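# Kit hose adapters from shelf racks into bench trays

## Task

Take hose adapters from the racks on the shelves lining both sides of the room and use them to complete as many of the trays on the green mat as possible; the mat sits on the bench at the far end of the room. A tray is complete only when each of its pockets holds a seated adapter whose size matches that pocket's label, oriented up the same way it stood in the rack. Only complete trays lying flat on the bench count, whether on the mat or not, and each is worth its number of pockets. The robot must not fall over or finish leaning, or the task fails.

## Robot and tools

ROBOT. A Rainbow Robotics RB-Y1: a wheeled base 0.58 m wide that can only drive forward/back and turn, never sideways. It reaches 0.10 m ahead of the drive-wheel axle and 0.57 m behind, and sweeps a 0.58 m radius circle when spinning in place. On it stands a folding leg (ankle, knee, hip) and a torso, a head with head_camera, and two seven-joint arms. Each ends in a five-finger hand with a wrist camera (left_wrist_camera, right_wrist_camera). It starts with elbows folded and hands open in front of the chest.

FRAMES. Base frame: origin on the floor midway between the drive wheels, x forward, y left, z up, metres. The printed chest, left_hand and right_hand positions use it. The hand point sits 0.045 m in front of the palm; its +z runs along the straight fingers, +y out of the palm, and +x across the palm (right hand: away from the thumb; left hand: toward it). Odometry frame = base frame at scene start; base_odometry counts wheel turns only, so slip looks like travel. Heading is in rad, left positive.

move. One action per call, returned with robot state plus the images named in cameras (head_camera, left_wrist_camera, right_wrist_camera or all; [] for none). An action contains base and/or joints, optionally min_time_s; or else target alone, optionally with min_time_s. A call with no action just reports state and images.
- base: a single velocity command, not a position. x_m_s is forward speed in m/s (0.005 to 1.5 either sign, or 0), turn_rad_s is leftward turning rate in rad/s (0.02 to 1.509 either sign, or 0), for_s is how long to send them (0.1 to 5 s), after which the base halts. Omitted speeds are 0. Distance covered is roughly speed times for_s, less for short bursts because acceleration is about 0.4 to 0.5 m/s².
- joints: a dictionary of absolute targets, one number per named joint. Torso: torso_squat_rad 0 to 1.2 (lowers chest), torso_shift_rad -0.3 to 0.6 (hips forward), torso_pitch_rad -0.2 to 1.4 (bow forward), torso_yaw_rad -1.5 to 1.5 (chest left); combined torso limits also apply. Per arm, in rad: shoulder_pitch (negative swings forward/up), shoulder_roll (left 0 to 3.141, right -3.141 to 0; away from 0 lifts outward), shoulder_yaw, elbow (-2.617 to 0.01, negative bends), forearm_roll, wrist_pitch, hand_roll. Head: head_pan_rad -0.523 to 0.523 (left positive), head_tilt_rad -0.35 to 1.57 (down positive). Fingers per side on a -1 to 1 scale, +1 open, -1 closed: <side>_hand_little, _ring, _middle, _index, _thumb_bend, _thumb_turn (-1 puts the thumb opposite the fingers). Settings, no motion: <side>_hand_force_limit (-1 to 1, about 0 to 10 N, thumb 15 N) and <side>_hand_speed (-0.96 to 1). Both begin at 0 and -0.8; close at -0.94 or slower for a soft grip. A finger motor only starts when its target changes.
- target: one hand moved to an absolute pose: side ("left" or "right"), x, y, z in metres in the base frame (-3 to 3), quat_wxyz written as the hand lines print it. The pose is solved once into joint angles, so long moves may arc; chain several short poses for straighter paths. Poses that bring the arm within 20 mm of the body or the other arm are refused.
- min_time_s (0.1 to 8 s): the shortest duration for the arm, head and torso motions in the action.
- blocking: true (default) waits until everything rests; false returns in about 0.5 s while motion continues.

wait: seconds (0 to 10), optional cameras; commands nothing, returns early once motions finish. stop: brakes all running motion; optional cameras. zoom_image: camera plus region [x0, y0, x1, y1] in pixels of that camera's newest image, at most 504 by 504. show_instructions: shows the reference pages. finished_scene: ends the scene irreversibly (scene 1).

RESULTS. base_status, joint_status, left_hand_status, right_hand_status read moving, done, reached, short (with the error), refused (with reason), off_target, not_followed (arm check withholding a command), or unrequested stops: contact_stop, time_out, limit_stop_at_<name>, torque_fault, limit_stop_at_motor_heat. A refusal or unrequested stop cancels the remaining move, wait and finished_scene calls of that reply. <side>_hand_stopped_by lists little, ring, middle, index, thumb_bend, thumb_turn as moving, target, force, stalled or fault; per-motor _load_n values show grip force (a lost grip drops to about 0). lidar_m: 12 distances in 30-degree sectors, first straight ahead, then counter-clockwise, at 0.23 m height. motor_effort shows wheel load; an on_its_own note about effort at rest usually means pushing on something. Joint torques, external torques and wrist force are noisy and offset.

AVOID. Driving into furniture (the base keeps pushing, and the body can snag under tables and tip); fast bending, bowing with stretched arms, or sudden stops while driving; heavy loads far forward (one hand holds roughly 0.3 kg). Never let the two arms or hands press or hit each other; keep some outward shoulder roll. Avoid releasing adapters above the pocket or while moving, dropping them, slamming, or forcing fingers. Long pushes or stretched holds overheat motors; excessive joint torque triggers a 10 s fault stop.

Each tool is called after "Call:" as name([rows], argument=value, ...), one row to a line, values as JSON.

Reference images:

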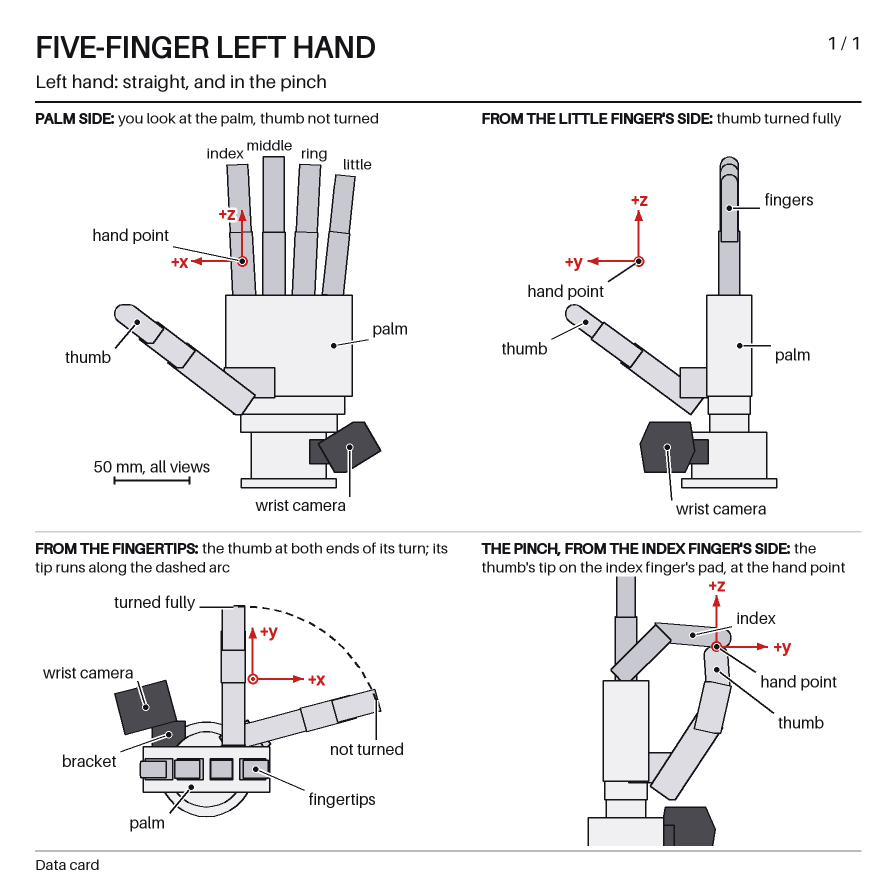

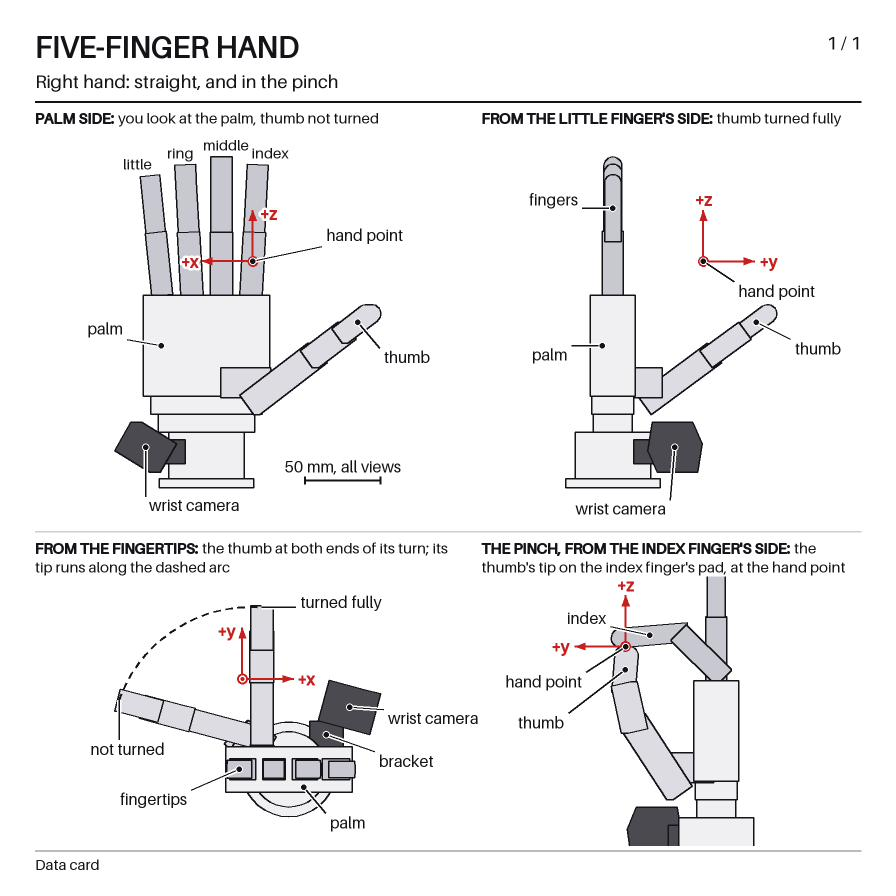

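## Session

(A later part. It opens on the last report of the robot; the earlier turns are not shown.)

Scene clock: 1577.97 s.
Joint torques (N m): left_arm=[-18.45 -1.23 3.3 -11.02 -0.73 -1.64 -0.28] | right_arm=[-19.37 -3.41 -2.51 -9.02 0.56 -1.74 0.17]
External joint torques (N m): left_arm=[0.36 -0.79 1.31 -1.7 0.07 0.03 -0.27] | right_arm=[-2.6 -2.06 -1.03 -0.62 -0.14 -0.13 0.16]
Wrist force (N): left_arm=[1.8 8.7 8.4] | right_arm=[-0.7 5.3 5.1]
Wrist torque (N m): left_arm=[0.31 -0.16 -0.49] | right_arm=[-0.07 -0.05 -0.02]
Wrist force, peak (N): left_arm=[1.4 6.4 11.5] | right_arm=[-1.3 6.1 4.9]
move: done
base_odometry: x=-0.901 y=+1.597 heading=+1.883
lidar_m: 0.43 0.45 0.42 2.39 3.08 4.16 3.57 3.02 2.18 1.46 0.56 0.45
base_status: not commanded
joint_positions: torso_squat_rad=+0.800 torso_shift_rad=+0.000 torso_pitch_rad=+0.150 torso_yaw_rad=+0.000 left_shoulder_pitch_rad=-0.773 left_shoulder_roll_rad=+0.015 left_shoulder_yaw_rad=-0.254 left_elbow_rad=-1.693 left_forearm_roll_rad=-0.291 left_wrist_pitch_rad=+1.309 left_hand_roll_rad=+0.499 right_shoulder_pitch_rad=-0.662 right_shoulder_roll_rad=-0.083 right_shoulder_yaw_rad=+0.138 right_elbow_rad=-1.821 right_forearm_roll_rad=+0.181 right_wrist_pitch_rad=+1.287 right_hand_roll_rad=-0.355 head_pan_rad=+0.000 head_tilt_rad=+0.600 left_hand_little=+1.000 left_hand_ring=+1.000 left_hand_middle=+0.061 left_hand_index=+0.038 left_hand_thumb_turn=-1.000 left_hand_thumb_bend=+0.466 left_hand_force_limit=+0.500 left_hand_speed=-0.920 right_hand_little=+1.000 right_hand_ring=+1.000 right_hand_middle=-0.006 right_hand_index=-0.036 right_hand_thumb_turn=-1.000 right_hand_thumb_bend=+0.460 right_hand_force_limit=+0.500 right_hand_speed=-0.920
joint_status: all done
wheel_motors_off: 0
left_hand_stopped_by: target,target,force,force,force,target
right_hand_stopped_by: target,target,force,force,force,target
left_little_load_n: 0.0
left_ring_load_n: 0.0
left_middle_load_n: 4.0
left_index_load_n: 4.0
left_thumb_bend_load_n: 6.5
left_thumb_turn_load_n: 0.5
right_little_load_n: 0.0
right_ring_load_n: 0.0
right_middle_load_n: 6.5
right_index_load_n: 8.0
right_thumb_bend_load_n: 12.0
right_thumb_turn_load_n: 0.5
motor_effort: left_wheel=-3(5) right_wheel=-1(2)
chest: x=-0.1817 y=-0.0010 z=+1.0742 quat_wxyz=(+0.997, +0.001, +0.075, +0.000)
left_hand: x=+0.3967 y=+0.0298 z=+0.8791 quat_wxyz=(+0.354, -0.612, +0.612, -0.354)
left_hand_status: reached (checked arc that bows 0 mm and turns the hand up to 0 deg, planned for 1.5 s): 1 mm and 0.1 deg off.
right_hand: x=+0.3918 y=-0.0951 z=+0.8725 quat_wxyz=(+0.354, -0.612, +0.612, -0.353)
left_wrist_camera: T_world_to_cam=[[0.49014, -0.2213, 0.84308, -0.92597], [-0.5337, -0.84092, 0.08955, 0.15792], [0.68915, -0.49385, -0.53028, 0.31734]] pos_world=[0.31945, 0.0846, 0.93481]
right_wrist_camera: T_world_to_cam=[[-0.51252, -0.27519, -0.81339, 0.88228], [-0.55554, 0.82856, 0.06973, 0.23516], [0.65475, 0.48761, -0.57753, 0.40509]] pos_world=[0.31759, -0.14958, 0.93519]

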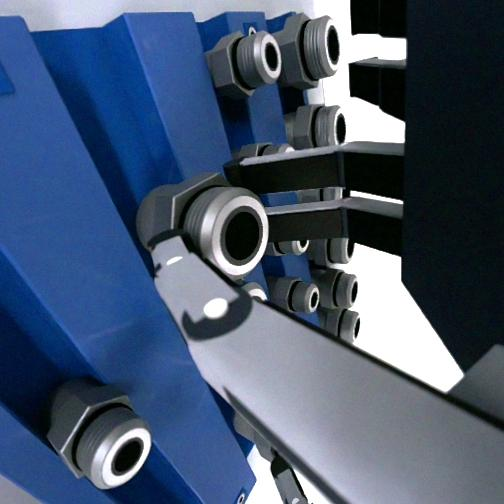

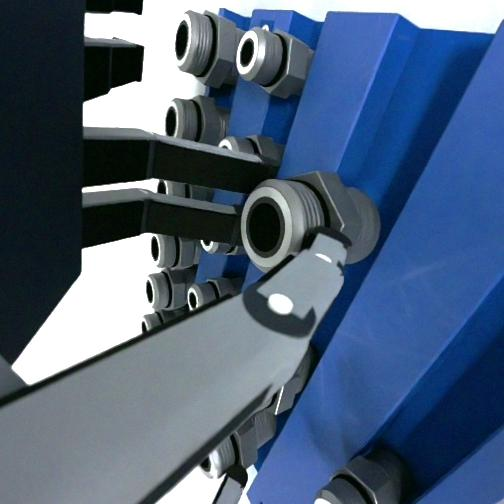

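Call:
move(joints={"left_hand_index": -0.3, "left_hand_middle": -0.3, "left_hand_thumb_bend": 0.03})

Call:
move(target={"side": "left", "x": 0.3964, "y": 0.0301, "z": 0.95, "quat_wxyz": [0.3536, -0.6124, 0.6124, -0.3536]}, min_time_s=1.5)

Call:
move(target={"side": "right", "x": 0.3918, "y": -0.0955, "z": 0.95, "quat_wxyz": [0.3536, -0.6124, 0.6124, -0.3536]}, min_time_s=1.5)

Call:
move(joints={"left_shoulder_pitch_rad": -0.807, "left_shoulder_roll_rad": 0.25, "left_shoulder_yaw_rad": 0.212, "left_elbow_rad": -2.176, "left_forearm_roll_rad": 0.12, "left_wrist_pitch_rad": 1.781, "left_hand_roll_rad": 0.118, "right_shoulder_pitch_rad": -0.811, "right_shoulder_roll_rad": -0.255, "right_shoulder_yaw_rad": -0.201, "right_elbow_rad": -2.174, "right_forearm_roll_rad": -0.119, "right_wrist_pitch_rad": 1.784, "right_hand_roll_rad": -0.127}, min_time_s=1.5, cameras=["head_camera", "left_wrist_camera", "right_wrist_camera"])

Call:
zoom_image(camera="head_camera", region=[100, 110, 200, 210])

Call:
zoom_image(camera="head_camera", region=[660, 110, 760, 210])

Call:
zoom_image(camera="left_wrist_camera", region=[130, 130, 330, 330])

Scene clock: 1579.07 s.
Joint torques (N m): left_arm=[-18.21 -1.28 3.32 -10.9 -0.57 -1.65 -0.31] | right_arm=[-19.3 -3.76 -2.68 -8.9 0.56 -1.81 0.13]
External joint torques (N m): left_arm=[0.6 -0.84 1.33 -1.58 0.23 0.02 -0.3] | right_arm=[-2.53 -2.41 -1.2 -0.49 -0.14 -0.19 0.13]
Wrist force (N): left_arm=[2.1 8.3 8.4] | right_arm=[-0.5 5.6 5.0]
Wrist torque (N m): left_arm=[0.27 -0.20 -0.48] | right_arm=[-0.04 -0.05 0.03]
Wrist force, peak (N): left_arm=[1.9 8.8 8.6] | right_arm=[-0.6 6.1 4.9]
move: off_target
base_odometry: x=-0.901 y=+1.597 heading=+1.883
lidar_m: 0.43 0.43 0.42 2.40 3.06 4.15 3.59 3.00 2.19 1.46 0.56 0.45
base_status: not commanded
joint_positions: torso_squat_rad=+0.800 torso_shift_rad=+0.000 torso_pitch_rad=+0.150 torso_yaw_rad=+0.000 left_shoulder_pitch_rad=-0.773 left_shoulder_roll_rad=+0.015 left_shoulder_yaw_rad=-0.254 left_elbow_rad=-1.693 left_forearm_roll_rad=-0.291 left_wrist_pitch_rad=+1.309 left_hand_roll_rad=+0.499 right_shoulder_pitch_rad=-0.662 right_shoulder_roll_rad=-0.083 right_shoulder_yaw_rad=+0.138 right_elbow_rad=-1.821 right_forearm_roll_rad=+0.181 right_wrist_pitch_rad=+1.287 right_hand_roll_rad=-0.355 head_pan_rad=+0.000 head_tilt_rad=+0.600 left_hand_little=+1.000 left_hand_ring=+1.000 left_hand_middle=+0.033 left_hand_index=+0.002 left_hand_thumb_turn=-1.000 left_hand_thumb_bend=+0.445 left_hand_force_limit=+0.500 left_hand_speed=-0.920 right_hand_little=+1.000 right_hand_ring=+1.000 right_hand_middle=-0.006 right_hand_index=-0.036 right_hand_thumb_turn=-1.000 right_hand_thumb_bend=+0.460 right_hand_force_limit=+0.500 right_hand_speed=-0.920
joint_status: left_hand_middle off_target (ended at +0.033, target -0.300); left_hand_index off_target (ended at +0.002, target -0.300); left_hand_thumb_bend off_target (ended at +0.445, target +0.030)
wheel_motors_off: 0
left_hand_stopped_by: target,target,force,force,force,target
right_hand_stopped_by: target,target,force,force,force,target
left_little_load_n: 0.0
left_ring_load_n: 0.0
left_middle_load_n: 7.5
left_index_load_n: 9.0
left_thumb_bend_load_n: 11.0
left_thumb_turn_load_n: 0.5
right_little_load_n: 0.0
right_ring_load_n: 0.0
right_middle_load_n: 6.5
right_index_load_n: 8.5
right_thumb_bend_load_n: 12.0
right_thumb_turn_load_n: 0.5
motor_effort: left_wheel=-4(4) right_wheel=-1(2)
chest: x=-0.1817 y=-0.0010 z=+1.0742 quat_wxyz=(+0.997, +0.001, +0.075, +0.000)
left_hand: x=+0.3967 y=+0.0298 z=+0.8791 quat_wxyz=(+0.354, -0.612, +0.612, -0.354)
right_hand: x=+0.3918 y=-0.0951 z=+0.8725 quat_wxyz=(+0.354, -0.612, +0.612, -0.353)
pictures: none

Scene clock: 1580.90 s.
Joint torques (N m): left_arm=[-19.14 0.14 3.81 -9.71 -0.75 -1.61 -0.34] | right_arm=[-19.27 -3.44 -2.38 -8.98 0.57 -1.71 0.16]
External joint torques (N m): left_arm=[0.65 -0.85 1.79 -1.45 -0.02 0.12 -0.33] | right_arm=[-2.5 -2.08 -0.9 -0.57 -0.13 -0.1 0.15]
Wrist force (N): left_arm=[2.0 8.5 8.3] | right_arm=[-1.0 5.2 3.8]
Wrist torque (N m): left_arm=[0.31 -0.18 -0.49] | right_arm=[-0.05 0.04 0.01]
Wrist force, peak (N): left_arm=[2.1 8.8 8.7] | right_arm=[-0.3 5.3 5.3]
move: done
base_odometry: x=-0.901 y=+1.597 heading=+1.883
lidar_m: 0.43 0.44 0.41 2.41 3.07 4.16 3.58 3.02 2.17 1.46 0.56 0.45
base_status: not commanded
joint_positions: torso_squat_rad=+0.800 torso_shift_rad=+0.000 torso_pitch_rad=+0.150 torso_yaw_rad=+0.000 left_shoulder_pitch_rad=-0.936 left_shoulder_roll_rad=+0.013 left_shoulder_yaw_rad=-0.178 left_elbow_rad=-1.744 left_forearm_roll_rad=-0.245 left_wrist_pitch_rad=+1.497 left_hand_roll_rad=+0.428 right_shoulder_pitch_rad=-0.662 right_shoulder_roll_rad=-0.083 right_shoulder_yaw_rad=+0.138 right_elbow_rad=-1.821 right_forearm_roll_rad=+0.181 right_wrist_pitch_rad=+1.287 right_hand_roll_rad=-0.355 head_pan_rad=+0.000 head_tilt_rad=+0.600 left_hand_little=+1.000 left_hand_ring=+1.000 left_hand_middle=+0.033 left_hand_index=+0.002 left_hand_thumb_turn=-1.000 left_hand_thumb_bend=+0.445 left_hand_force_limit=+0.500 left_hand_speed=-0.920 right_hand_little=+1.000 right_hand_ring=+1.000 right_hand_middle=-0.006 right_hand_index=-0.036 right_hand_thumb_turn=-1.000 right_hand_thumb_bend=+0.460 right_hand_force_limit=+0.500 right_hand_speed=-0.920
joint_status: all done
wheel_motors_off: 0
left_hand_stopped_by: target,target,force,force,force,target
right_hand_stopped_by: target,target,force,force,force,target
left_little_load_n: 0.0
left_ring_load_n: 0.0
left_middle_load_n: 8.0
left_index_load_n: 9.0
left_thumb_bend_load_n: 11.0
left_thumb_turn_load_n: 0.5
right_little_load_n: 0.0
right_ring_load_n: 0.0
right_middle_load_n: 6.5
right_index_load_n: 8.0
right_thumb_bend_load_n: 12.0
right_thumb_turn_load_n: 0.5
motor_effort: left_wheel=-1(5) right_wheel=-1(2)
chest: x=-0.1817 y=-0.0010 z=+1.0742 quat_wxyz=(+0.997, +0.001, +0.075, +0.000)
left_hand: x=+0.3964 y=+0.0299 z=+0.9496 quat_wxyz=(+0.354, -0.612, +0.612, -0.354)
left_hand_status: reached (checked arc that bows 3 mm and turns the hand up to 1 deg, planned for 1.5 s): 0 mm and 0.1 deg off.
right_hand: x=+0.3918 y=-0.0951 z=+0.8725 quat_wxyz=(+0.354, -0.612, +0.612, -0.353)
pictures: none

Scene clock: 1582.73 s.
Joint torques (N m): left_arm=[-19.04 -0.27 3.55 -9.95 -0.68 -1.69 -0.29] | right_arm=[-20.42 -4.92 -2.6 -7.65 0.5 -1.72 0.14]
External joint torques (N m): left_arm=[0.75 -1.26 1.53 -1.68 0.05 0.04 -0.28] | right_arm=[-2.39 -2.34 -1.1 -0.43 -0.12 -0.08 0.13]
Wrist force (N): left_arm=[1.8 8.7 8.2] | right_arm=[-1.2 5.2 4.6]
Wrist torque (N m): left_arm=[0.33 -0.18 -0.49] | right_arm=[-0.08 0.06 -0.03]
Wrist force, peak (N): left_arm=[1.9 8.8 8.6] | right_arm=[-0.6 5.9 4.9]
move: done
base_odometry: x=-0.901 y=+1.597 heading=+1.883
lidar_m: 0.42 0.45 0.42 2.41 3.09 4.15 3.59 3.01 2.18 1.47 0.55 0.45
base_status: not commanded
joint_positions: torso_squat_rad=+0.800 torso_shift_rad=+0.000 torso_pitch_rad=+0.150 torso_yaw_rad=+0.000 left_shoulder_pitch_rad=-0.936 left_shoulder_roll_rad=+0.013 left_shoulder_yaw_rad=-0.178 left_elbow_rad=-1.744 left_forearm_roll_rad=-0.245 left_wrist_pitch_rad=+1.497 left_hand_roll_rad=+0.428 right_shoulder_pitch_rad=-0.845 right_shoulder_roll_rad=-0.095 right_shoulder_yaw_rad=+0.069 right_elbow_rad=-1.879 right_forearm_roll_rad=+0.137 right_wrist_pitch_rad=+1.513 right_hand_roll_rad=-0.305 head_pan_rad=+0.000 head_tilt_rad=+0.600 left_hand_little=+1.000 left_hand_ring=+1.000 left_hand_middle=+0.033 left_hand_index=+0.002 left_hand_thumb_turn=-1.000 left_hand_thumb_bend=+0.445 left_hand_force_limit=+0.500 left_hand_speed=-0.920 right_hand_little=+1.000 right_hand_ring=+1.000 right_hand_middle=-0.006 right_hand_index=-0.036 right_hand_thumb_turn=-1.000 right_hand_thumb_bend=+0.460 right_hand_force_limit=+0.500 right_hand_speed=-0.920
joint_status: all done
wheel_motors_off: 0
left_hand_stopped_by: target,target,force,force,force,target
right_hand_stopped_by: target,target,force,force,force,target
left_little_load_n: 0.0
left_ring_load_n: 0.0
left_middle_load_n: 8.0
left_index_load_n: 9.0
left_thumb_bend_load_n: 11.0
left_thumb_turn_load_n: 0.5
right_little_load_n: 0.0
right_ring_load_n: 0.0
right_middle_load_n: 6.0
right_index_load_n: 8.0
right_thumb_bend_load_n: 12.0
right_thumb_turn_load_n: 0.5
motor_effort: left_wheel=-2(5) right_wheel=-1(2)
chest: x=-0.1817 y=-0.0010 z=+1.0742 quat_wxyz=(+0.997, +0.001, +0.075, +0.000)
left_hand: x=+0.3964 y=+0.0299 z=+0.9496 quat_wxyz=(+0.354, -0.612, +0.612, -0.354)
right_hand: x=+0.3917 y=-0.0949 z=+0.9493 quat_wxyz=(+0.355, -0.612, +0.612, -0.354)
right_hand_status: reached (checked arc that bows 4 mm and turns the hand up to 1 deg, planned for 1.5 s): 1 mm and 0.2 deg off.
pictures: none

Scene clock: 1584.53 s.
Joint torques (N m): left_arm=[-14.64 7.25 2.7 -7.29 -0.07 -1.97 -0.05] | right_arm=[-17.23 -8.35 -2.21 -5.75 0.16 -2.07 0.09]
External joint torques (N m): left_arm=[2.54 1.26 1.13 -1.56 0.13 -0.08 -0.04] | right_arm=[-0.98 -2.46 -0.9 -0.51 -0.11 -0.36 0.08]
Wrist force (N): left_arm=[1.8 8.3 8.4] | right_arm=[-0.8 5.4 4.4]
Wrist torque (N m): left_arm=[0.25 -0.14 -0.47] | right_arm=[-0.05 0.03 0.00]
Wrist force, peak (N): left_arm=[2.4 9.0 9.0] | right_arm=[-1.4 5.5 5.6]
move: done
base_odometry: x=-0.901 y=+1.597 heading=+1.883
lidar_m: 0.42 0.45 0.42 2.40 3.08 4.15 3.58 3.00 2.19 1.46 0.56 0.44
base_status: not commanded
joint_positions: torso_squat_rad=+0.800 torso_shift_rad=+0.000 torso_pitch_rad=+0.150 torso_yaw_rad=+0.000 left_shoulder_pitch_rad=-0.807 left_shoulder_roll_rad=+0.250 left_shoulder_yaw_rad=+0.212 left_elbow_rad=-2.176 left_forearm_roll_rad=+0.120 left_wrist_pitch_rad=+1.781 left_hand_roll_rad=+0.118 right_shoulder_pitch_rad=-0.811 right_shoulder_roll_rad=-0.255 right_shoulder_yaw_rad=-0.201 right_elbow_rad=-2.174 right_forearm_roll_rad=-0.119 right_wrist_pitch_rad=+1.784 right_hand_roll_rad=-0.127 head_pan_rad=+0.000 head_tilt_rad=+0.600 left_hand_little=+1.000 left_hand_ring=+1.000 left_hand_middle=+0.033 left_hand_index=+0.002 left_hand_thumb_turn=-1.000 left_hand_thumb_bend=+0.445 left_hand_force_limit=+0.500 left_hand_speed=-0.920 right_hand_little=+1.000 right_hand_ring=+1.000 right_hand_middle=-0.006 right_hand_index=-0.036 right_hand_thumb_turn=-1.000 right_hand_thumb_bend=+0.460 right_hand_force_limit=+0.500 right_hand_speed=-0.920
joint_status: all done
wheel_motors_off: 0
left_hand_stopped_by: target,target,force,force,force,target
right_hand_stopped_by: target,target,force,force,force,target
left_little_load_n: 0.0
left_ring_load_n: 0.0
left_middle_load_n: 8.0
left_index_load_n: 9.0
left_thumb_bend_load_n: 11.0
left_thumb_turn_load_n: 0.5
right_little_load_n: 0.0
right_ring_load_n: 0.0
right_middle_load_n: 6.5
right_index_load_n: 8.0
right_thumb_bend_load_n: 11.5
right_thumb_turn_load_n: 0.5
motor_effort: left_wheel=-4(5) right_wheel=-1(2)
chest: x=-0.1817 y=-0.0010 z=+1.0742 quat_wxyz=(+0.997, +0.001, +0.075, +0.000)
left_hand: x=+0.3400 y=+0.1998 z=+0.9999 quat_wxyz=(+0.354, -0.612, +0.612, -0.353)
right_hand: x=+0.3399 y=-0.1996 z=+0.9994 quat_wxyz=(+0.353, -0.613, +0.612, -0.353)
head_camera: T_world_to_cam=[[-0.02391, -0.99971, -0.00052, -0.00207], [-0.69676, 0.01703, -0.71711, 0.8823], [0.71691, -0.01678, -0.69696, 0.9243]] pos_world=[-0.04795, -0.00159, 1.27691]
left_wrist_camera: T_world_to_cam=[[0.49064, -0.22139, 0.84277, -0.96228], [-0.53321, -0.84124, 0.08944, 0.25977], [0.68917, -0.49326, -0.5308, 0.50482]] pos_world=[0.26275, 0.2545, 1.05571]
right_wrist_camera: T_world_to_cam=[[-0.51418, -0.27534, -0.81228, 0.92961], [-0.55551, 0.82849, 0.0708, 0.28308], [0.65348, 0.48763, -0.57895, 0.5652]] pos_world=[0.26589, -0.25418, 1.06228]

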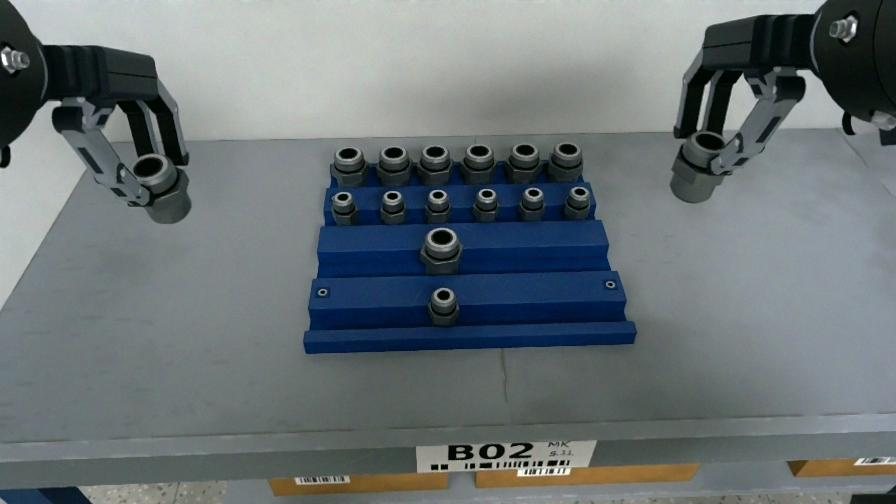

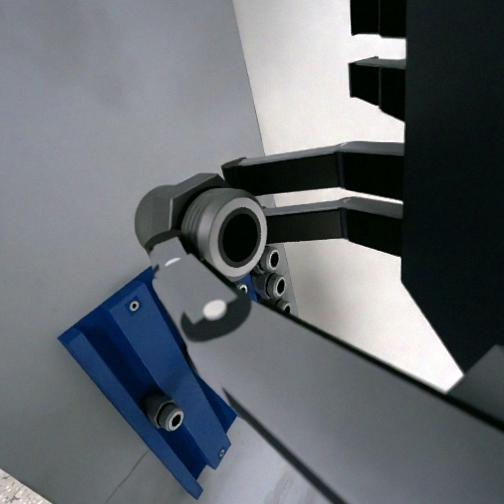

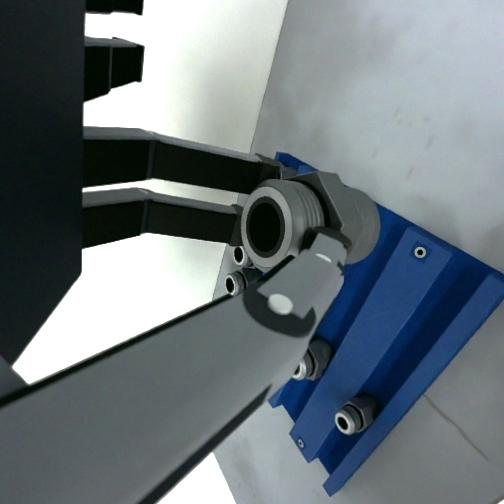

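Scaled by 5.040 from the camera's image (finer frame: 1280x720).

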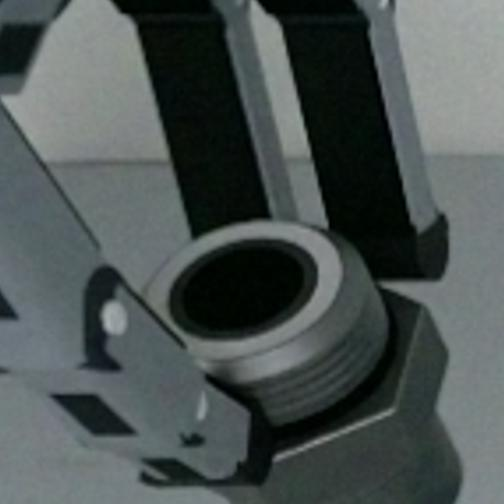

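Scaled by 5.040 from the camera's image (finer frame: 1280x720).

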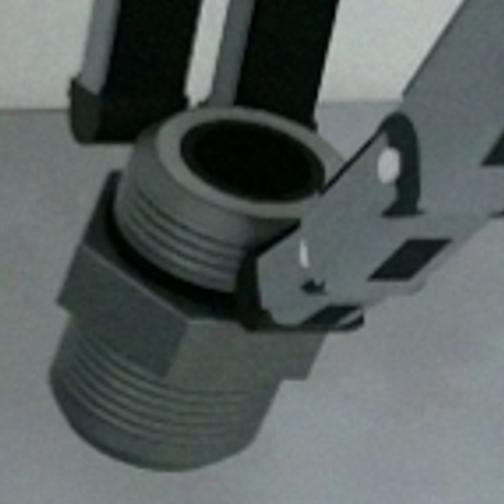

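Scaled by 2.520 from the camera's image (finer frame: 720x720).

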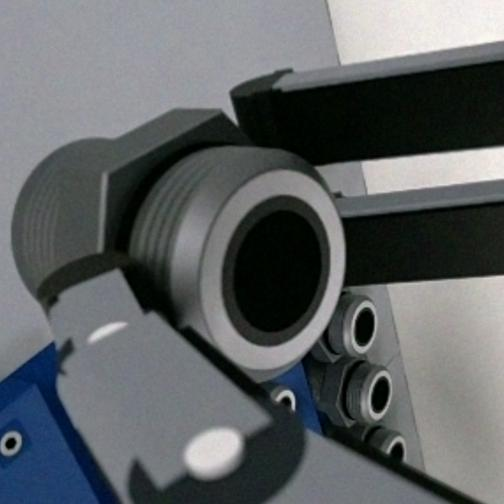

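Call:
zoom_image(camera="head_camera", region=[110, 145, 210, 235])

Scaled by 5.040 from the camera's image (finer frame: 1280x720).

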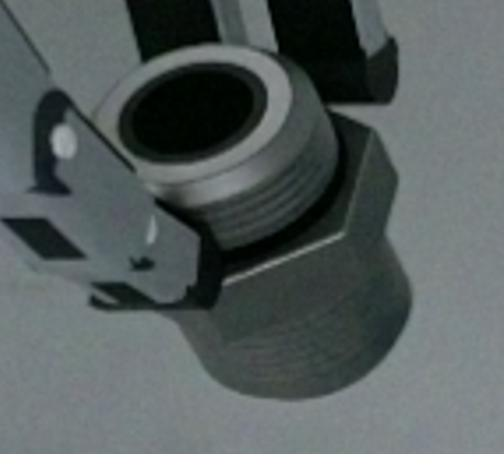

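Call:
move(base={"x_m_s": -0.45, "for_s": 1.7}, cameras=[])

Call:
move(base={"turn_rad_s": 0.881, "for_s": 2.2}, joints={"torso_squat_rad": 0.5}, cameras=[])

Call:
move(base={"x_m_s": 0.921, "for_s": 3.0}, cameras=[])

Call:
move(base={"turn_rad_s": -0.33, "for_s": 1.0}, cameras=[])

Call:
move(base={"x_m_s": 0.285, "for_s": 0.68}, cameras=["head_camera"])

Scene clock: 1589.17 s.
Joint torques (N m): left_arm=[-14.69 7.18 2.53 -6.88 -0.24 -2.03 -0.1] | right_arm=[-17.42 -8.47 -1.82 -5.48 0.2 -1.98 0.12]
External joint torques (N m): left_arm=[2.49 1.19 0.96 -1.15 -0.05 -0.15 -0.09] | right_arm=[-1.17 -2.58 -0.52 -0.24 -0.08 -0.27 0.11]
Wrist force (N): left_arm=[2.0 8.5 8.5] | right_arm=[-1.3 5.5 5.1]
Wrist torque (N m): left_arm=[0.28 -0.18 -0.47] | right_arm=[-0.05 0.08 -0.05]
Wrist force, peak (N): left_arm=[2.0 8.5 9.0] | right_arm=[-2.2 5.8 5.5]
move: done
base_odometry: x=-0.666 y=+0.869 heading=+1.882
lidar_m: 1.19 1.04 1.97 2.96 3.06 3.35 2.82 3.03 2.19 2.10 1.72 1.11
base_status: done (sent for 1.7 of 1.7 s)
joint_positions: torso_squat_rad=+0.800 torso_shift_rad=+0.000 torso_pitch_rad=+0.150 torso_yaw_rad=+0.000 left_shoulder_pitch_rad=-0.807 left_shoulder_roll_rad=+0.250 left_shoulder_yaw_rad=+0.212 left_elbow_rad=-2.176 left_forearm_roll_rad=+0.120 left_wrist_pitch_rad=+1.781 left_hand_roll_rad=+0.118 right_shoulder_pitch_rad=-0.811 right_shoulder_roll_rad=-0.255 right_shoulder_yaw_rad=-0.201 right_elbow_rad=-2.174 right_forearm_roll_rad=-0.119 right_wrist_pitch_rad=+1.784 right_hand_roll_rad=-0.127 head_pan_rad=+0.000 head_tilt_rad=+0.600 left_hand_little=+1.000 left_hand_ring=+1.000 left_hand_middle=+0.033 left_hand_index=+0.002 left_hand_thumb_turn=-1.000 left_hand_thumb_bend=+0.445 left_hand_force_limit=+0.500 left_hand_speed=-0.920 right_hand_little=+1.000 right_hand_ring=+1.000 right_hand_middle=-0.006 right_hand_index=-0.036 right_hand_thumb_turn=-1.000 right_hand_thumb_bend=+0.460 right_hand_force_limit=+0.500 right_hand_speed=-0.920
joint_status: not commanded
wheel_motors_off: 0
left_hand_stopped_by: target,target,force,force,force,target
right_hand_stopped_by: target,target,force,force,force,target
left_little_load_n: 0.0
left_ring_load_n: 0.0
left_middle_load_n: 7.5
left_index_load_n: 9.0
left_thumb_bend_load_n: 11.5
left_thumb_turn_load_n: 0.5
right_little_load_n: 0.0
right_ring_load_n: 0.0
right_middle_load_n: 6.5
right_index_load_n: 8.0
right_thumb_bend_load_n: 11.5
right_thumb_turn_load_n: 0.5
motor_effort: left_wheel=-7(32) right_wheel=+5(27)
chest: x=-0.1818 y=-0.0010 z=+1.0741 quat_wxyz=(+0.997, +0.001, +0.075, +0.000)
left_hand: x=+0.3399 y=+0.1998 z=+0.9999 quat_wxyz=(+0.354, -0.612, +0.612, -0.354)
right_hand: x=+0.3399 y=-0.1996 z=+0.9994 quat_wxyz=(+0.353, -0.613, +0.612, -0.353)

Scene clock: 1593.47 s.
Joint torques (N m): left_arm=[-14.73 6.6 3.01 -6.92 -0.18 -2.09 -0.2] | right_arm=[-17.65 -8.15 -2.08 -5.49 0.17 -1.94 0.05]
External joint torques (N m): left_arm=[2.44 0.61 1.44 -1.19 0.01 -0.2 -0.19] | right_arm=[-1.41 -2.26 -0.77 -0.24 -0.1 -0.23 0.05]
Wrist force (N): left_arm=[2.0 8.7 8.4] | right_arm=[-1.2 5.1 4.3]
Wrist torque (N m): left_arm=[0.33 -0.19 -0.47] | right_arm=[-0.12 0.13 -0.05]
Wrist force, peak (N): left_arm=[1.8 8.8 8.9] | right_arm=[-0.6 6.3 5.4]
move: done
base_odometry: x=-0.666 y=+0.869 heading=-2.463
lidar_m: 2.98 3.55 2.83 3.02 2.30 2.09 1.76 1.12 1.20 1.06 1.73 2.96
base_status: done (sent for 2.2 of 2.2 s)
joint_positions: torso_squat_rad=+0.500 torso_shift_rad=+0.000 torso_pitch_rad=+0.150 torso_yaw_rad=+0.000 left_shoulder_pitch_rad=-0.807 left_shoulder_roll_rad=+0.250 left_shoulder_yaw_rad=+0.212 left_elbow_rad=-2.176 left_forearm_roll_rad=+0.120 left_wrist_pitch_rad=+1.781 left_hand_roll_rad=+0.118 right_shoulder_pitch_rad=-0.811 right_shoulder_roll_rad=-0.255 right_shoulder_yaw_rad=-0.201 right_elbow_rad=-2.174 right_forearm_roll_rad=-0.119 right_wrist_pitch_rad=+1.784 right_hand_roll_rad=-0.127 head_pan_rad=+0.000 head_tilt_rad=+0.600 left_hand_little=+1.000 left_hand_ring=+1.000 left_hand_middle=+0.033 left_hand_index=+0.002 left_hand_thumb_turn=-1.000 left_hand_thumb_bend=+0.445 left_hand_force_limit=+0.500 left_hand_speed=-0.920 right_hand_little=+1.000 right_hand_ring=+1.000 right_hand_middle=-0.006 right_hand_index=-0.036 right_hand_thumb_turn=-1.000 right_hand_thumb_bend=+0.460 right_hand_force_limit=+0.500 right_hand_speed=-0.920
joint_status: all done
wheel_motors_off: 0
left_hand_stopped_by: target,target,force,force,force,target
right_hand_stopped_by: target,target,force,force,force,target
left_little_load_n: 0.0
left_ring_load_n: 0.0
left_middle_load_n: 8.0
left_index_load_n: 9.0
left_thumb_bend_load_n: 11.0
left_thumb_turn_load_n: 0.5
right_little_load_n: -0.5
right_ring_load_n: 0.0
right_middle_load_n: 6.5
right_index_load_n: 8.0
right_thumb_bend_load_n: 11.5
right_thumb_turn_load_n: 0.5
motor_effort: left_wheel=+5(34) right_wheel=+4(21)
chest: x=-0.1817 y=-0.0011 z=+1.2008 quat_wxyz=(+0.997, +0.001, +0.075, +0.000)
left_hand: x=+0.3400 y=+0.1997 z=+1.1264 quat_wxyz=(+0.354, -0.612, +0.612, -0.353)
right_hand: x=+0.3399 y=-0.1998 z=+1.1259 quat_wxyz=(+0.353, -0.613, +0.613, -0.353)

Scene clock: 1598.73 s.
Joint torques (N m): left_arm=[-15 7.13 2.79 -6.59 -0.06 -2.05 -0.08] | right_arm=[-17.65 -7.86 -1.94 -5.57 0.13 -2.1 -0.02]
External joint torques (N m): left_arm=[2.17 1.14 1.22 -0.86 0.14 -0.16 -0.07] | right_arm=[-1.41 -1.97 -0.64 -0.33 -0.15 -0.39 -0.03]
Wrist force (N): left_arm=[2.2 8.6 8.4] | right_arm=[-1.3 4.9 5.3]
Wrist torque (N m): left_arm=[0.30 -0.21 -0.46] | right_arm=[-0.16 0.12 -0.03]
Wrist force, peak (N): left_arm=[1.7 8.5 9.2] | right_arm=[-0.9 5.8 5.3]
move: done
base_odometry: x=-2.817 y=-0.865 heading=-2.463
lidar_m: 0.38 0.48 0.94 2.27 2.78 4.43 3.68 2.63 2.37 0.69 0.43 0.37
base_status: done (sent for 3 of 3 s)
joint_positions: torso_squat_rad=+0.500 torso_shift_rad=+0.000 torso_pitch_rad=+0.150 torso_yaw_rad=+0.000 left_shoulder_pitch_rad=-0.807 left_shoulder_roll_rad=+0.250 left_shoulder_yaw_rad=+0.212 left_elbow_rad=-2.176 left_forearm_roll_rad=+0.120 left_wrist_pitch_rad=+1.781 left_hand_roll_rad=+0.118 right_shoulder_pitch_rad=-0.811 right_shoulder_roll_rad=-0.255 right_shoulder_yaw_rad=-0.201 right_elbow_rad=-2.174 right_forearm_roll_rad=-0.119 right_wrist_pitch_rad=+1.784 right_hand_roll_rad=-0.127 head_pan_rad=+0.000 head_tilt_rad=+0.600 left_hand_little=+1.000 left_hand_ring=+1.000 left_hand_middle=+0.033 left_hand_index=+0.002 left_hand_thumb_turn=-1.000 left_hand_thumb_bend=+0.445 left_hand_force_limit=+0.500 left_hand_speed=-0.920 right_hand_little=+1.000 right_hand_ring=+1.000 right_hand_middle=-0.006 right_hand_index=-0.036 right_hand_thumb_turn=-1.000 right_hand_thumb_bend=+0.460 right_hand_force_limit=+0.500 right_hand_speed=-0.920
joint_status: not commanded
wheel_motors_off: 0
left_hand_stopped_by: target,target,force,force,force,target
right_hand_stopped_by: target,target,force,force,force,target
left_little_load_n: 0.0
left_ring_load_n: 0.0
left_middle_load_n: 8.0
left_index_load_n: 9.0
left_thumb_bend_load_n: 11.0
left_thumb_turn_load_n: 0.5
right_little_load_n: 0.0
right_ring_load_n: 0.5
right_middle_load_n: 6.5
right_index_load_n: 8.0
right_thumb_bend_load_n: 11.5
right_thumb_turn_load_n: 0.5
motor_effort: left_wheel=-2(46) right_wheel=-1(27)
chest: x=-0.1816 y=-0.0011 z=+1.2008 quat_wxyz=(+0.997, +0.001, +0.075, +0.000)
left_hand: x=+0.3401 y=+0.1997 z=+1.1264 quat_wxyz=(+0.354, -0.612, +0.612, -0.353)
right_hand: x=+0.3400 y=-0.1998 z=+1.1258 quat_wxyz=(+0.353, -0.613, +0.613, -0.353)

Scene clock: 1600.70 s.
Joint torques (N m): left_arm=[-14.37 6.9 2.78 -6.4 -0.28 -2 -0.1] | right_arm=[-17.85 -7.95 -2.05 -5.66 0.16 -2.11 0.07]
External joint torques (N m): left_arm=[2.81 0.91 1.21 -0.67 -0.09 -0.11 -0.09] | right_arm=[-1.6 -2.06 -0.74 -0.41 -0.12 -0.4 0.06]
Wrist force (N): left_arm=[1.9 8.5 8.5] | right_arm=[-1.2 5.4 4.3]
Wrist torque (N m): left_arm=[0.29 -0.18 -0.46] | right_arm=[-0.01 0.07 0.00]
Wrist force, peak (N): left_arm=[1.8 8.6 8.8] | right_arm=[-2.1 5.8 5.3]
move: done
base_odometry: x=-2.817 y=-0.865 heading=-2.793
lidar_m: 0.38 0.40 0.56 2.26 2.36 2.86 4.68 2.94 2.44 1.40 0.54 0.40
base_status: done (sent for 1 of 1 s)
joint_positions: torso_squat_rad=+0.500 torso_shift_rad=+0.000 torso_pitch_rad=+0.150 torso_yaw_rad=+0.000 left_shoulder_pitch_rad=-0.807 left_shoulder_roll_rad=+0.250 left_shoulder_yaw_rad=+0.212 left_elbow_rad=-2.176 left_forearm_roll_rad=+0.120 left_wrist_pitch_rad=+1.781 left_hand_roll_rad=+0.118 right_shoulder_pitch_rad=-0.811 right_shoulder_roll_rad=-0.255 right_shoulder_yaw_rad=-0.201 right_elbow_rad=-2.174 right_forearm_roll_rad=-0.119 right_wrist_pitch_rad=+1.784 right_hand_roll_rad=-0.127 head_pan_rad=+0.000 head_tilt_rad=+0.600 left_hand_little=+1.000 left_hand_ring=+1.000 left_hand_middle=+0.033 left_hand_index=+0.002 left_hand_thumb_turn=-1.000 left_hand_thumb_bend=+0.445 left_hand_force_limit=+0.500 left_hand_speed=-0.920 right_hand_little=+1.000 right_hand_ring=+1.000 right_hand_middle=-0.006 right_hand_index=-0.036 right_hand_thumb_turn=-1.000 right_hand_thumb_bend=+0.460 right_hand_force_limit=+0.500 right_hand_speed=-0.920
joint_status: not commanded
wheel_motors_off: 0
left_hand_stopped_by: target,target,force,force,force,target
right_hand_stopped_by: target,target,force,force,force,target
left_little_load_n: 0.0
left_ring_load_n: 0.0
left_middle_load_n: 7.5
left_index_load_n: 9.0
left_thumb_bend_load_n: 11.0
left_thumb_turn_load_n: 0.5
right_little_load_n: 0.0
right_ring_load_n: -0.5
right_middle_load_n: 6.5
right_index_load_n: 8.0
right_thumb_bend_load_n: 11.5
right_thumb_turn_load_n: 0.5
motor_effort: left_wheel=+6(34) right_wheel=+2(21)
chest: x=-0.1816 y=-0.0011 z=+1.2008 quat_wxyz=(+0.997, +0.001, +0.075, +0.000)
left_hand: x=+0.3401 y=+0.1997 z=+1.1264 quat_wxyz=(+0.354, -0.612, +0.612, -0.353)
right_hand: x=+0.3400 y=-0.1998 z=+1.1258 quat_wxyz=(+0.353, -0.613, +0.613, -0.353)

Scene clock: 1602.43 s.
Joint torques (N m): left_arm=[-15.05 6.97 3.02 -6.61 -0.05 -2.02 -0.1] | right_arm=[-17.54 -8.25 -1.98 -5.73 0.31 -2.06 0.01]
External joint torques (N m): left_arm=[2.12 0.98 1.45 -0.88 0.15 -0.14 -0.09] | right_arm=[-1.3 -2.36 -0.68 -0.49 0.04 -0.35 0.01]
Wrist force (N): left_arm=[1.8 8.4 8.3] | right_arm=[-1.1 4.6 4.7]
Wrist torque (N m): left_arm=[0.28 -0.17 -0.49] | right_arm=[-0.19 0.03 -0.07]
Wrist force, peak (N): left_arm=[1.6 8.7 9.4] | right_arm=[-1.1 4.9 6.0]
move: done
base_odometry: x=-2.984 y=-0.926 heading=-2.793
lidar_m: 0.20 0.21 0.30 0.89 2.36 2.99 4.85 3.08 2.46 0.77 0.30 0.21
base_status: done (sent for 0.67 of 0.67 s)
joint_positions: torso_squat_rad=+0.500 torso_shift_rad=+0.000 torso_pitch_rad=+0.150 torso_yaw_rad=+0.000 left_shoulder_pitch_rad=-0.807 left_shoulder_roll_rad=+0.250 left_shoulder_yaw_rad=+0.212 left_elbow_rad=-2.176 left_forearm_roll_rad=+0.120 left_wrist_pitch_rad=+1.781 left_hand_roll_rad=+0.118 right_shoulder_pitch_rad=-0.811 right_shoulder_roll_rad=-0.255 right_shoulder_yaw_rad=-0.201 right_elbow_rad=-2.174 right_forearm_roll_rad=-0.119 right_wrist_pitch_rad=+1.784 right_hand_roll_rad=-0.127 head_pan_rad=+0.000 head_tilt_rad=+0.600 left_hand_little=+1.000 left_hand_ring=+1.000 left_hand_middle=+0.033 left_hand_index=+0.002 left_hand_thumb_turn=-1.000 left_hand_thumb_bend=+0.445 left_hand_force_limit=+0.500 left_hand_speed=-0.920 right_hand_little=+1.000 right_hand_ring=+1.000 right_hand_middle=-0.006 right_hand_index=-0.036 right_hand_thumb_turn=-1.000 right_hand_thumb_bend=+0.460 right_hand_force_limit=+0.500 right_hand_speed=-0.920
joint_status: not commanded
wheel_motors_off: 0
left_hand_stopped_by: target,target,force,force,force,target
right_hand_stopped_by: target,target,force,force,force,target
left_little_load_n: 0.0
left_ring_load_n: 0.0
left_middle_load_n: 8.0
left_index_load_n: 9.0
left_thumb_bend_load_n: 11.0
left_thumb_turn_load_n: 0.5
right_little_load_n: 0.0
right_ring_load_n: -0.5
right_middle_load_n: 6.5
right_index_load_n: 8.0
right_thumb_bend_load_n: 11.5
right_thumb_turn_load_n: 0.5
motor_effort: left_wheel=-6(41) right_wheel=+1(22)
chest: x=-0.1816 y=-0.0011 z=+1.2008 quat_wxyz=(+0.997, +0.001, +0.075, +0.000)
left_hand: x=+0.3401 y=+0.1997 z=+1.1264 quat_wxyz=(+0.354, -0.612, +0.612, -0.353)
right_hand: x=+0.3400 y=-0.1998 z=+1.1258 quat_wxyz=(+0.353, -0.613, +0.613, -0.353)
head_camera: T_world_to_cam=[[-0.0239, -0.99971, -0.00051, -0.00211], [-0.69691, 0.01703, -0.71696, 0.97301], [0.71676, -0.01678, -0.69712, 1.0126]] pos_world=[-0.04774, -0.00169, 1.4035]

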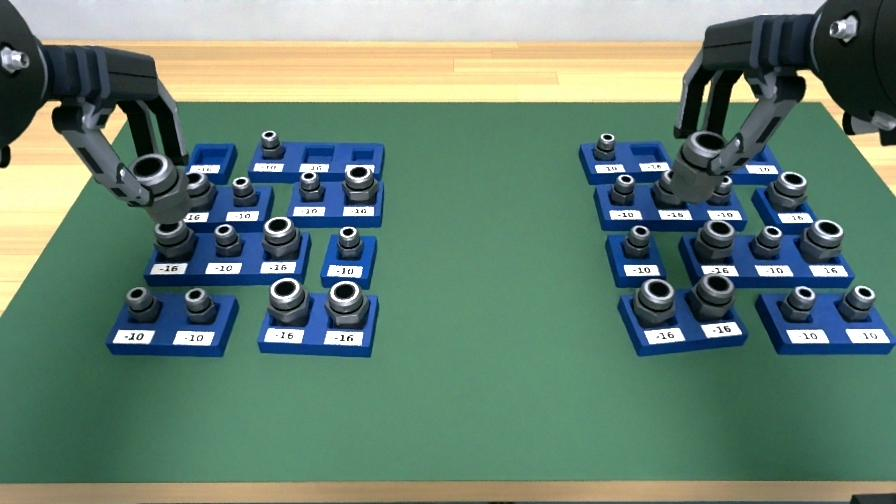

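Call:
move(base={"x_m_s": 0.13, "for_s": 0.5}, joints={"torso_shift_rad": 0.14}, min_time_s=1.5, cameras=["head_camera"])

Call:
zoom_image(camera="head_camera", region=[570, 160, 710, 240])

Call:
zoom_image(camera="head_camera", region=[120, 180, 260, 260])

Call:
zoom_image(camera="head_camera", region=[220, 170, 360, 250])

Scene clock: 1604.67 s.
Joint torques (N m): left_arm=[-15.08 6.91 2.93 -6.32 -0.1 -2.04 -0.06] | right_arm=[-17.82 -8.07 -2.02 -5.32 0.23 -2.05 0]
External joint torques (N m): left_arm=[2.1 0.92 1.36 -0.58 0.09 -0.16 -0.05] | right_arm=[-1.58 -2.18 -0.71 -0.07 -0.04 -0.34 -0.01]
Wrist force (N): left_arm=[1.9 8.5 8.5] | right_arm=[-1.1 5.4 5.3]
Wrist torque (N m): left_arm=[0.29 -0.15 -0.47] | right_arm=[-0.07 0.01 0.03]
Wrist force, peak (N): left_arm=[2.0 8.4 9.2] | right_arm=[-1.3 5.8 5.6]
move: done
base_odometry: x=-3.045 y=-0.948 heading=-2.793
lidar_m: 0.13 0.14 0.21 0.61 2.37 3.04 4.92 3.14 2.45 0.53 0.20 0.14
base_status: done (sent for 0.5 of 0.5 s)
joint_positions: torso_squat_rad=+0.500 torso_shift_rad=+0.140 torso_pitch_rad=+0.150 torso_yaw_rad=+0.000 left_shoulder_pitch_rad=-0.807 left_shoulder_roll_rad=+0.250 left_shoulder_yaw_rad=+0.212 left_elbow_rad=-2.176 left_forearm_roll_rad=+0.120 left_wrist_pitch_rad=+1.781 left_hand_roll_rad=+0.118 right_shoulder_pitch_rad=-0.811 right_shoulder_roll_rad=-0.255 right_shoulder_yaw_rad=-0.201 right_elbow_rad=-2.174 right_forearm_roll_rad=-0.119 right_wrist_pitch_rad=+1.784 right_hand_roll_rad=-0.127 head_pan_rad=+0.000 head_tilt_rad=+0.600 left_hand_little=+1.000 left_hand_ring=+1.000 left_hand_middle=+0.033 left_hand_index=+0.002 left_hand_thumb_turn=-1.000 left_hand_thumb_bend=+0.445 left_hand_force_limit=+0.500 left_hand_speed=-0.920 right_hand_little=+1.000 right_hand_ring=+1.000 right_hand_middle=-0.006 right_hand_index=-0.036 right_hand_thumb_turn=-1.000 right_hand_thumb_bend=+0.460 right_hand_force_limit=+0.500 right_hand_speed=-0.920
joint_status: all done
wheel_motors_off: 0
left_hand_stopped_by: target,target,force,force,force,target
right_hand_stopped_by: target,target,force,force,force,target
left_little_load_n: 0.0
left_ring_load_n: 0.0
left_middle_load_n: 8.0
left_index_load_n: 8.5
left_thumb_bend_load_n: 11.0
left_thumb_turn_load_n: 0.5
right_little_load_n: 0.0
right_ring_load_n: 0.0
right_middle_load_n: 6.5
right_index_load_n: 8.0
right_thumb_bend_load_n: 12.0
right_thumb_turn_load_n: 0.5
motor_effort: left_wheel=-5(25) right_wheel=-1(24)
chest: x=-0.0959 y=-0.0011 z=+1.1947 quat_wxyz=(+0.997, +0.001, +0.075, +0.000)
left_hand: x=+0.4257 y=+0.1997 z=+1.1203 quat_wxyz=(+0.354, -0.612, +0.612, -0.353)
right_hand: x=+0.4257 y=-0.1998 z=+1.1198 quat_wxyz=(+0.353, -0.613, +0.613, -0.353)
head_camera: T_world_to_cam=[[-0.0239, -0.99971, -0.00051, -0.00007], [-0.69691, 0.01703, -0.71696, 1.02843], [0.71676, -0.01678, -0.69712, 0.94699]] pos_world=[0.03796, -0.00169, 1.3975]

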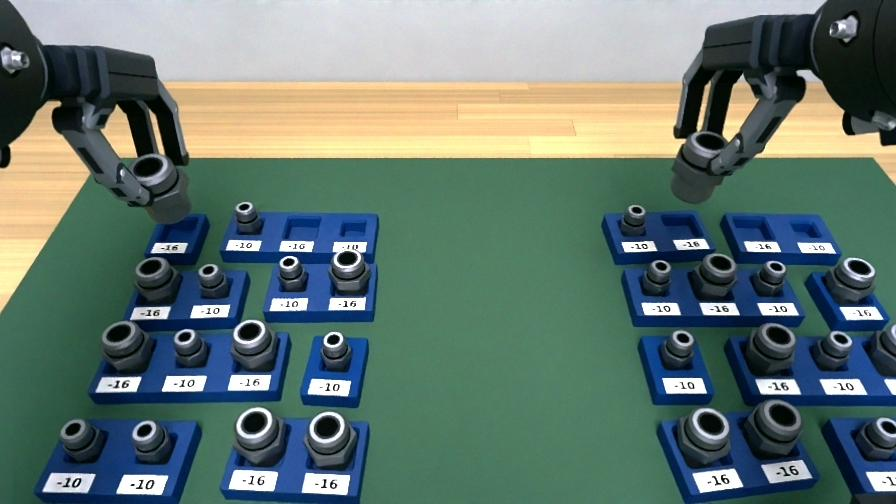

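Scaled by 3.600 from the camera's image (finer frame: 1280x720).

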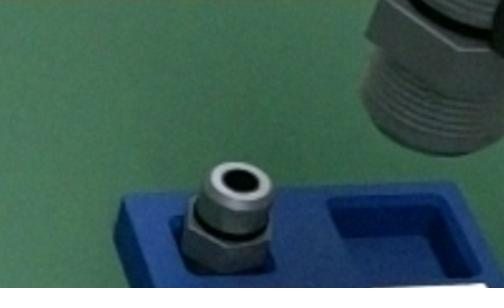

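Scaled by 3.600 from the camera's image (finer frame: 1280x720).

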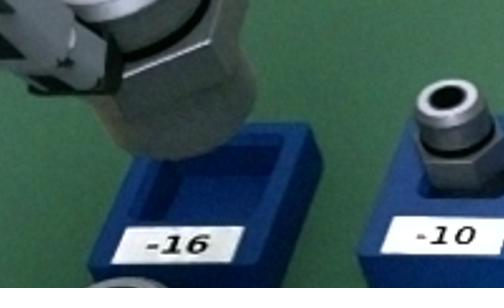

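Scaled by 3.600 from the camera's image (finer frame: 1280x720).

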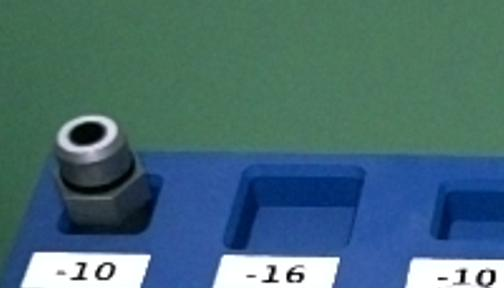

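Call:
move(target={"side": "right", "x": 0.569, "y": -0.283, "z": 1.045, "quat_wxyz": [0.3395, -0.6197, 0.6321, -0.3181]}, min_time_s=1.8)

Call:
move(target={"side": "right", "x": 0.569, "y": -0.283, "z": 0.975, "quat_wxyz": [0.3395, -0.6197, 0.6321, -0.3181]}, min_time_s=1.5, cameras=["head_camera"])

Call:
zoom_image(camera="head_camera", region=[640, 170, 720, 250])

Scene clock: 1607.63 s.
Joint torques (N m): left_arm=[-15.43 6.67 2.85 -6.28 -0.3 -1.86 0.2] | right_arm=[-23.47 -12.86 -1.29 -8.94 -0.3 -1.76 0.12]
External joint torques (N m): left_arm=[1.75 0.68 1.28 -0.55 -0.11 0.03 0.21] | right_arm=[-1.65 -2.52 -0.58 0.02 -0.22 -0.14 0.11]
Wrist force (N): left_arm=[1.7 8.5 8.5] | right_arm=[-0.2 4.9 5.0]
Wrist torque (N m): left_arm=[0.28 -0.12 -0.50] | right_arm=[-0.07 -0.07 0.03]
Wrist force, peak (N): left_arm=[2.1 8.5 8.8] | right_arm=[-0.9 5.1 6.4]
move: done
base_odometry: x=-3.045 y=-0.948 heading=-2.793
lidar_m: 0.13 0.14 0.20 0.63 2.36 3.05 4.92 3.13 2.46 0.52 0.19 0.15
base_status: not commanded
joint_positions: torso_squat_rad=+0.500 torso_shift_rad=+0.140 torso_pitch_rad=+0.150 torso_yaw_rad=+0.000 left_shoulder_pitch_rad=-0.807 left_shoulder_roll_rad=+0.250 left_shoulder_yaw_rad=+0.212 left_elbow_rad=-2.176 left_forearm_roll_rad=+0.120 left_wrist_pitch_rad=+1.781 left_hand_roll_rad=+0.118 right_shoulder_pitch_rad=-1.027 right_shoulder_roll_rad=-0.386 right_shoulder_yaw_rad=-0.370 right_elbow_rad=-1.231 right_forearm_roll_rad=-0.250 right_wrist_pitch_rad=+1.204 right_hand_roll_rad=+0.120 head_pan_rad=+0.000 head_tilt_rad=+0.600 left_hand_little=+1.000 left_hand_ring=+1.000 left_hand_middle=+0.033 left_hand_index=+0.002 left_hand_thumb_turn=-1.000 left_hand_thumb_bend=+0.445 left_hand_force_limit=+0.500 left_hand_speed=-0.920 right_hand_little=+1.000 right_hand_ring=+1.000 right_hand_middle=-0.006 right_hand_index=-0.036 right_hand_thumb_turn=-1.000 right_hand_thumb_bend=+0.460 right_hand_force_limit=+0.500 right_hand_speed=-0.920
joint_status: all done
wheel_motors_off: 0
left_hand_stopped_by: target,target,force,force,force,target
right_hand_stopped_by: target,target,force,force,force,target
left_little_load_n: 0.0
left_ring_load_n: 0.0
left_middle_load_n: 8.0
left_index_load_n: 9.0
left_thumb_bend_load_n: 11.0
left_thumb_turn_load_n: 1.0
right_little_load_n: 0.0
right_ring_load_n: 0.0
right_middle_load_n: 6.5
right_index_load_n: 8.0
right_thumb_bend_load_n: 11.5
right_thumb_turn_load_n: 0.5
motor_effort: left_wheel=-6(7) right_wheel=-1(2)
chest: x=-0.0959 y=-0.0011 z=+1.1947 quat_wxyz=(+0.997, +0.001, +0.075, +0.000)
left_hand: x=+0.4257 y=+0.1997 z=+1.1204 quat_wxyz=(+0.354, -0.612, +0.612, -0.353)
right_hand: x=+0.5688 y=-0.2829 z=+1.0445 quat_wxyz=(+0.339, -0.620, +0.632, -0.318)
right_hand_status: reached (checked arc that bows 37 mm and turns the hand up to 9 deg, planned for 1.8 s): 1 mm and 0.0 deg off.
pictures: none

Scene clock: 1609.47 s.
Joint torques (N m): left_arm=[-15.13 7.39 3.4 -6.4 -0.03 -1.95 -0.03] | right_arm=[-22.29 -11.23 -1.75 -9.36 -0.36 -2.09 0.08]
External joint torques (N m): left_arm=[2.04 1.4 1.83 -0.67 0.17 -0.07 -0.02] | right_arm=[-1.07 -1.23 -1.16 0.1 -0.25 -0.48 0.08]
Wrist force (N): left_arm=[1.9 8.4 8.6] | right_arm=[-0.3 4.6 4.7]
Wrist torque (N m): left_arm=[0.27 -0.17 -0.47] | right_arm=[-0.14 -0.03 -0.01]
Wrist force, peak (N): left_arm=[2.0 8.7 8.7] | right_arm=[-1.2 4.9 6.1]
move: done
base_odometry: x=-3.045 y=-0.948 heading=-2.793
lidar_m: 0.14 0.14 0.20 0.64 2.35 3.05 4.92 3.12 2.46 0.53 0.20 0.14
base_status: not commanded
joint_positions: torso_squat_rad=+0.500 torso_shift_rad=+0.140 torso_pitch_rad=+0.150 torso_yaw_rad=+0.000 left_shoulder_pitch_rad=-0.807 left_shoulder_roll_rad=+0.250 left_shoulder_yaw_rad=+0.212 left_elbow_rad=-2.176 left_forearm_roll_rad=+0.120 left_wrist_pitch_rad=+1.781 left_hand_roll_rad=+0.118 right_shoulder_pitch_rad=-0.927 right_shoulder_roll_rad=-0.332 right_shoulder_yaw_rad=-0.373 right_elbow_rad=-1.162 right_forearm_roll_rad=-0.258 right_wrist_pitch_rad=+1.027 right_hand_roll_rad=+0.168 head_pan_rad=+0.000 head_tilt_rad=+0.600 left_hand_little=+1.000 left_hand_ring=+1.000 left_hand_middle=+0.033 left_hand_index=+0.002 left_hand_thumb_turn=-1.000 left_hand_thumb_bend=+0.445 left_hand_force_limit=+0.500 left_hand_speed=-0.920 right_hand_little=+1.000 right_hand_ring=+1.000 right_hand_middle=-0.006 right_hand_index=-0.036 right_hand_thumb_turn=-1.000 right_hand_thumb_bend=+0.460 right_hand_force_limit=+0.500 right_hand_speed=-0.920
joint_status: all done
wheel_motors_off: 0
left_hand_stopped_by: target,target,force,force,force,target
right_hand_stopped_by: target,target,force,force,force,target
left_little_load_n: 0.0
left_ring_load_n: 0.0
left_middle_load_n: 8.0
left_index_load_n: 9.0
left_thumb_bend_load_n: 11.0
left_thumb_turn_load_n: 0.5
right_little_load_n: 0.0
right_ring_load_n: 0.0
right_middle_load_n: 6.5
right_index_load_n: 8.0
right_thumb_bend_load_n: 12.0
right_thumb_turn_load_n: 0.5
motor_effort: left_wheel=-4(8) right_wheel=-2(2)
chest: x=-0.0959 y=-0.0011 z=+1.1947 quat_wxyz=(+0.997, +0.001, +0.075, +0.000)
left_hand: x=+0.4257 y=+0.1997 z=+1.1204 quat_wxyz=(+0.354, -0.612, +0.612, -0.353)
right_hand: x=+0.5688 y=-0.2830 z=+0.9747 quat_wxyz=(+0.339, -0.620, +0.632, -0.318)
right_hand_status: reached (checked arc that bows 3 mm and turns the hand up to 1 deg, planned for 1.5 s): 0 mm and 0.0 deg off.
head_camera: T_world_to_cam=[[-0.02391, -0.99971, -0.00051, -0.00006], [-0.69691, 0.01703, -0.71696, 1.02843], [0.71676, -0.01678, -0.69712, 0.94699]] pos_world=[0.03796, -0.00169, 1.3975]

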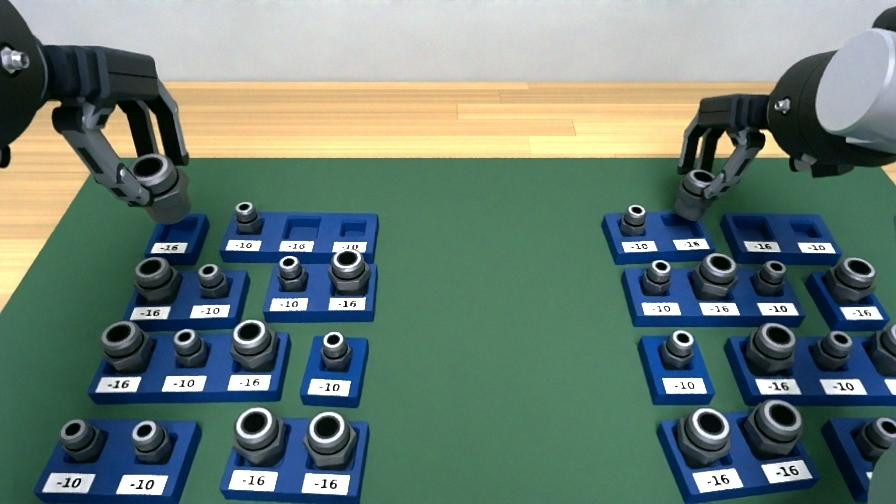

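Scaled by 6.300 from the camera's image (finer frame: 1280x720).

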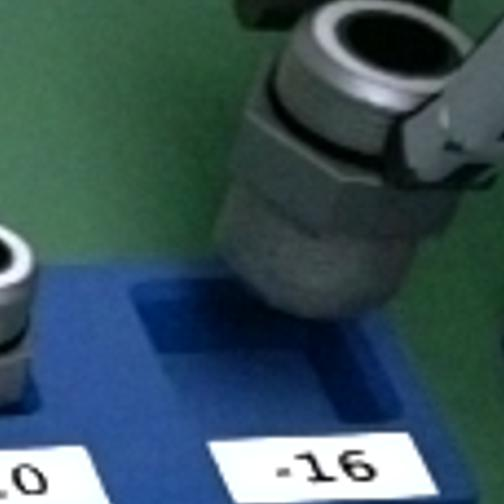

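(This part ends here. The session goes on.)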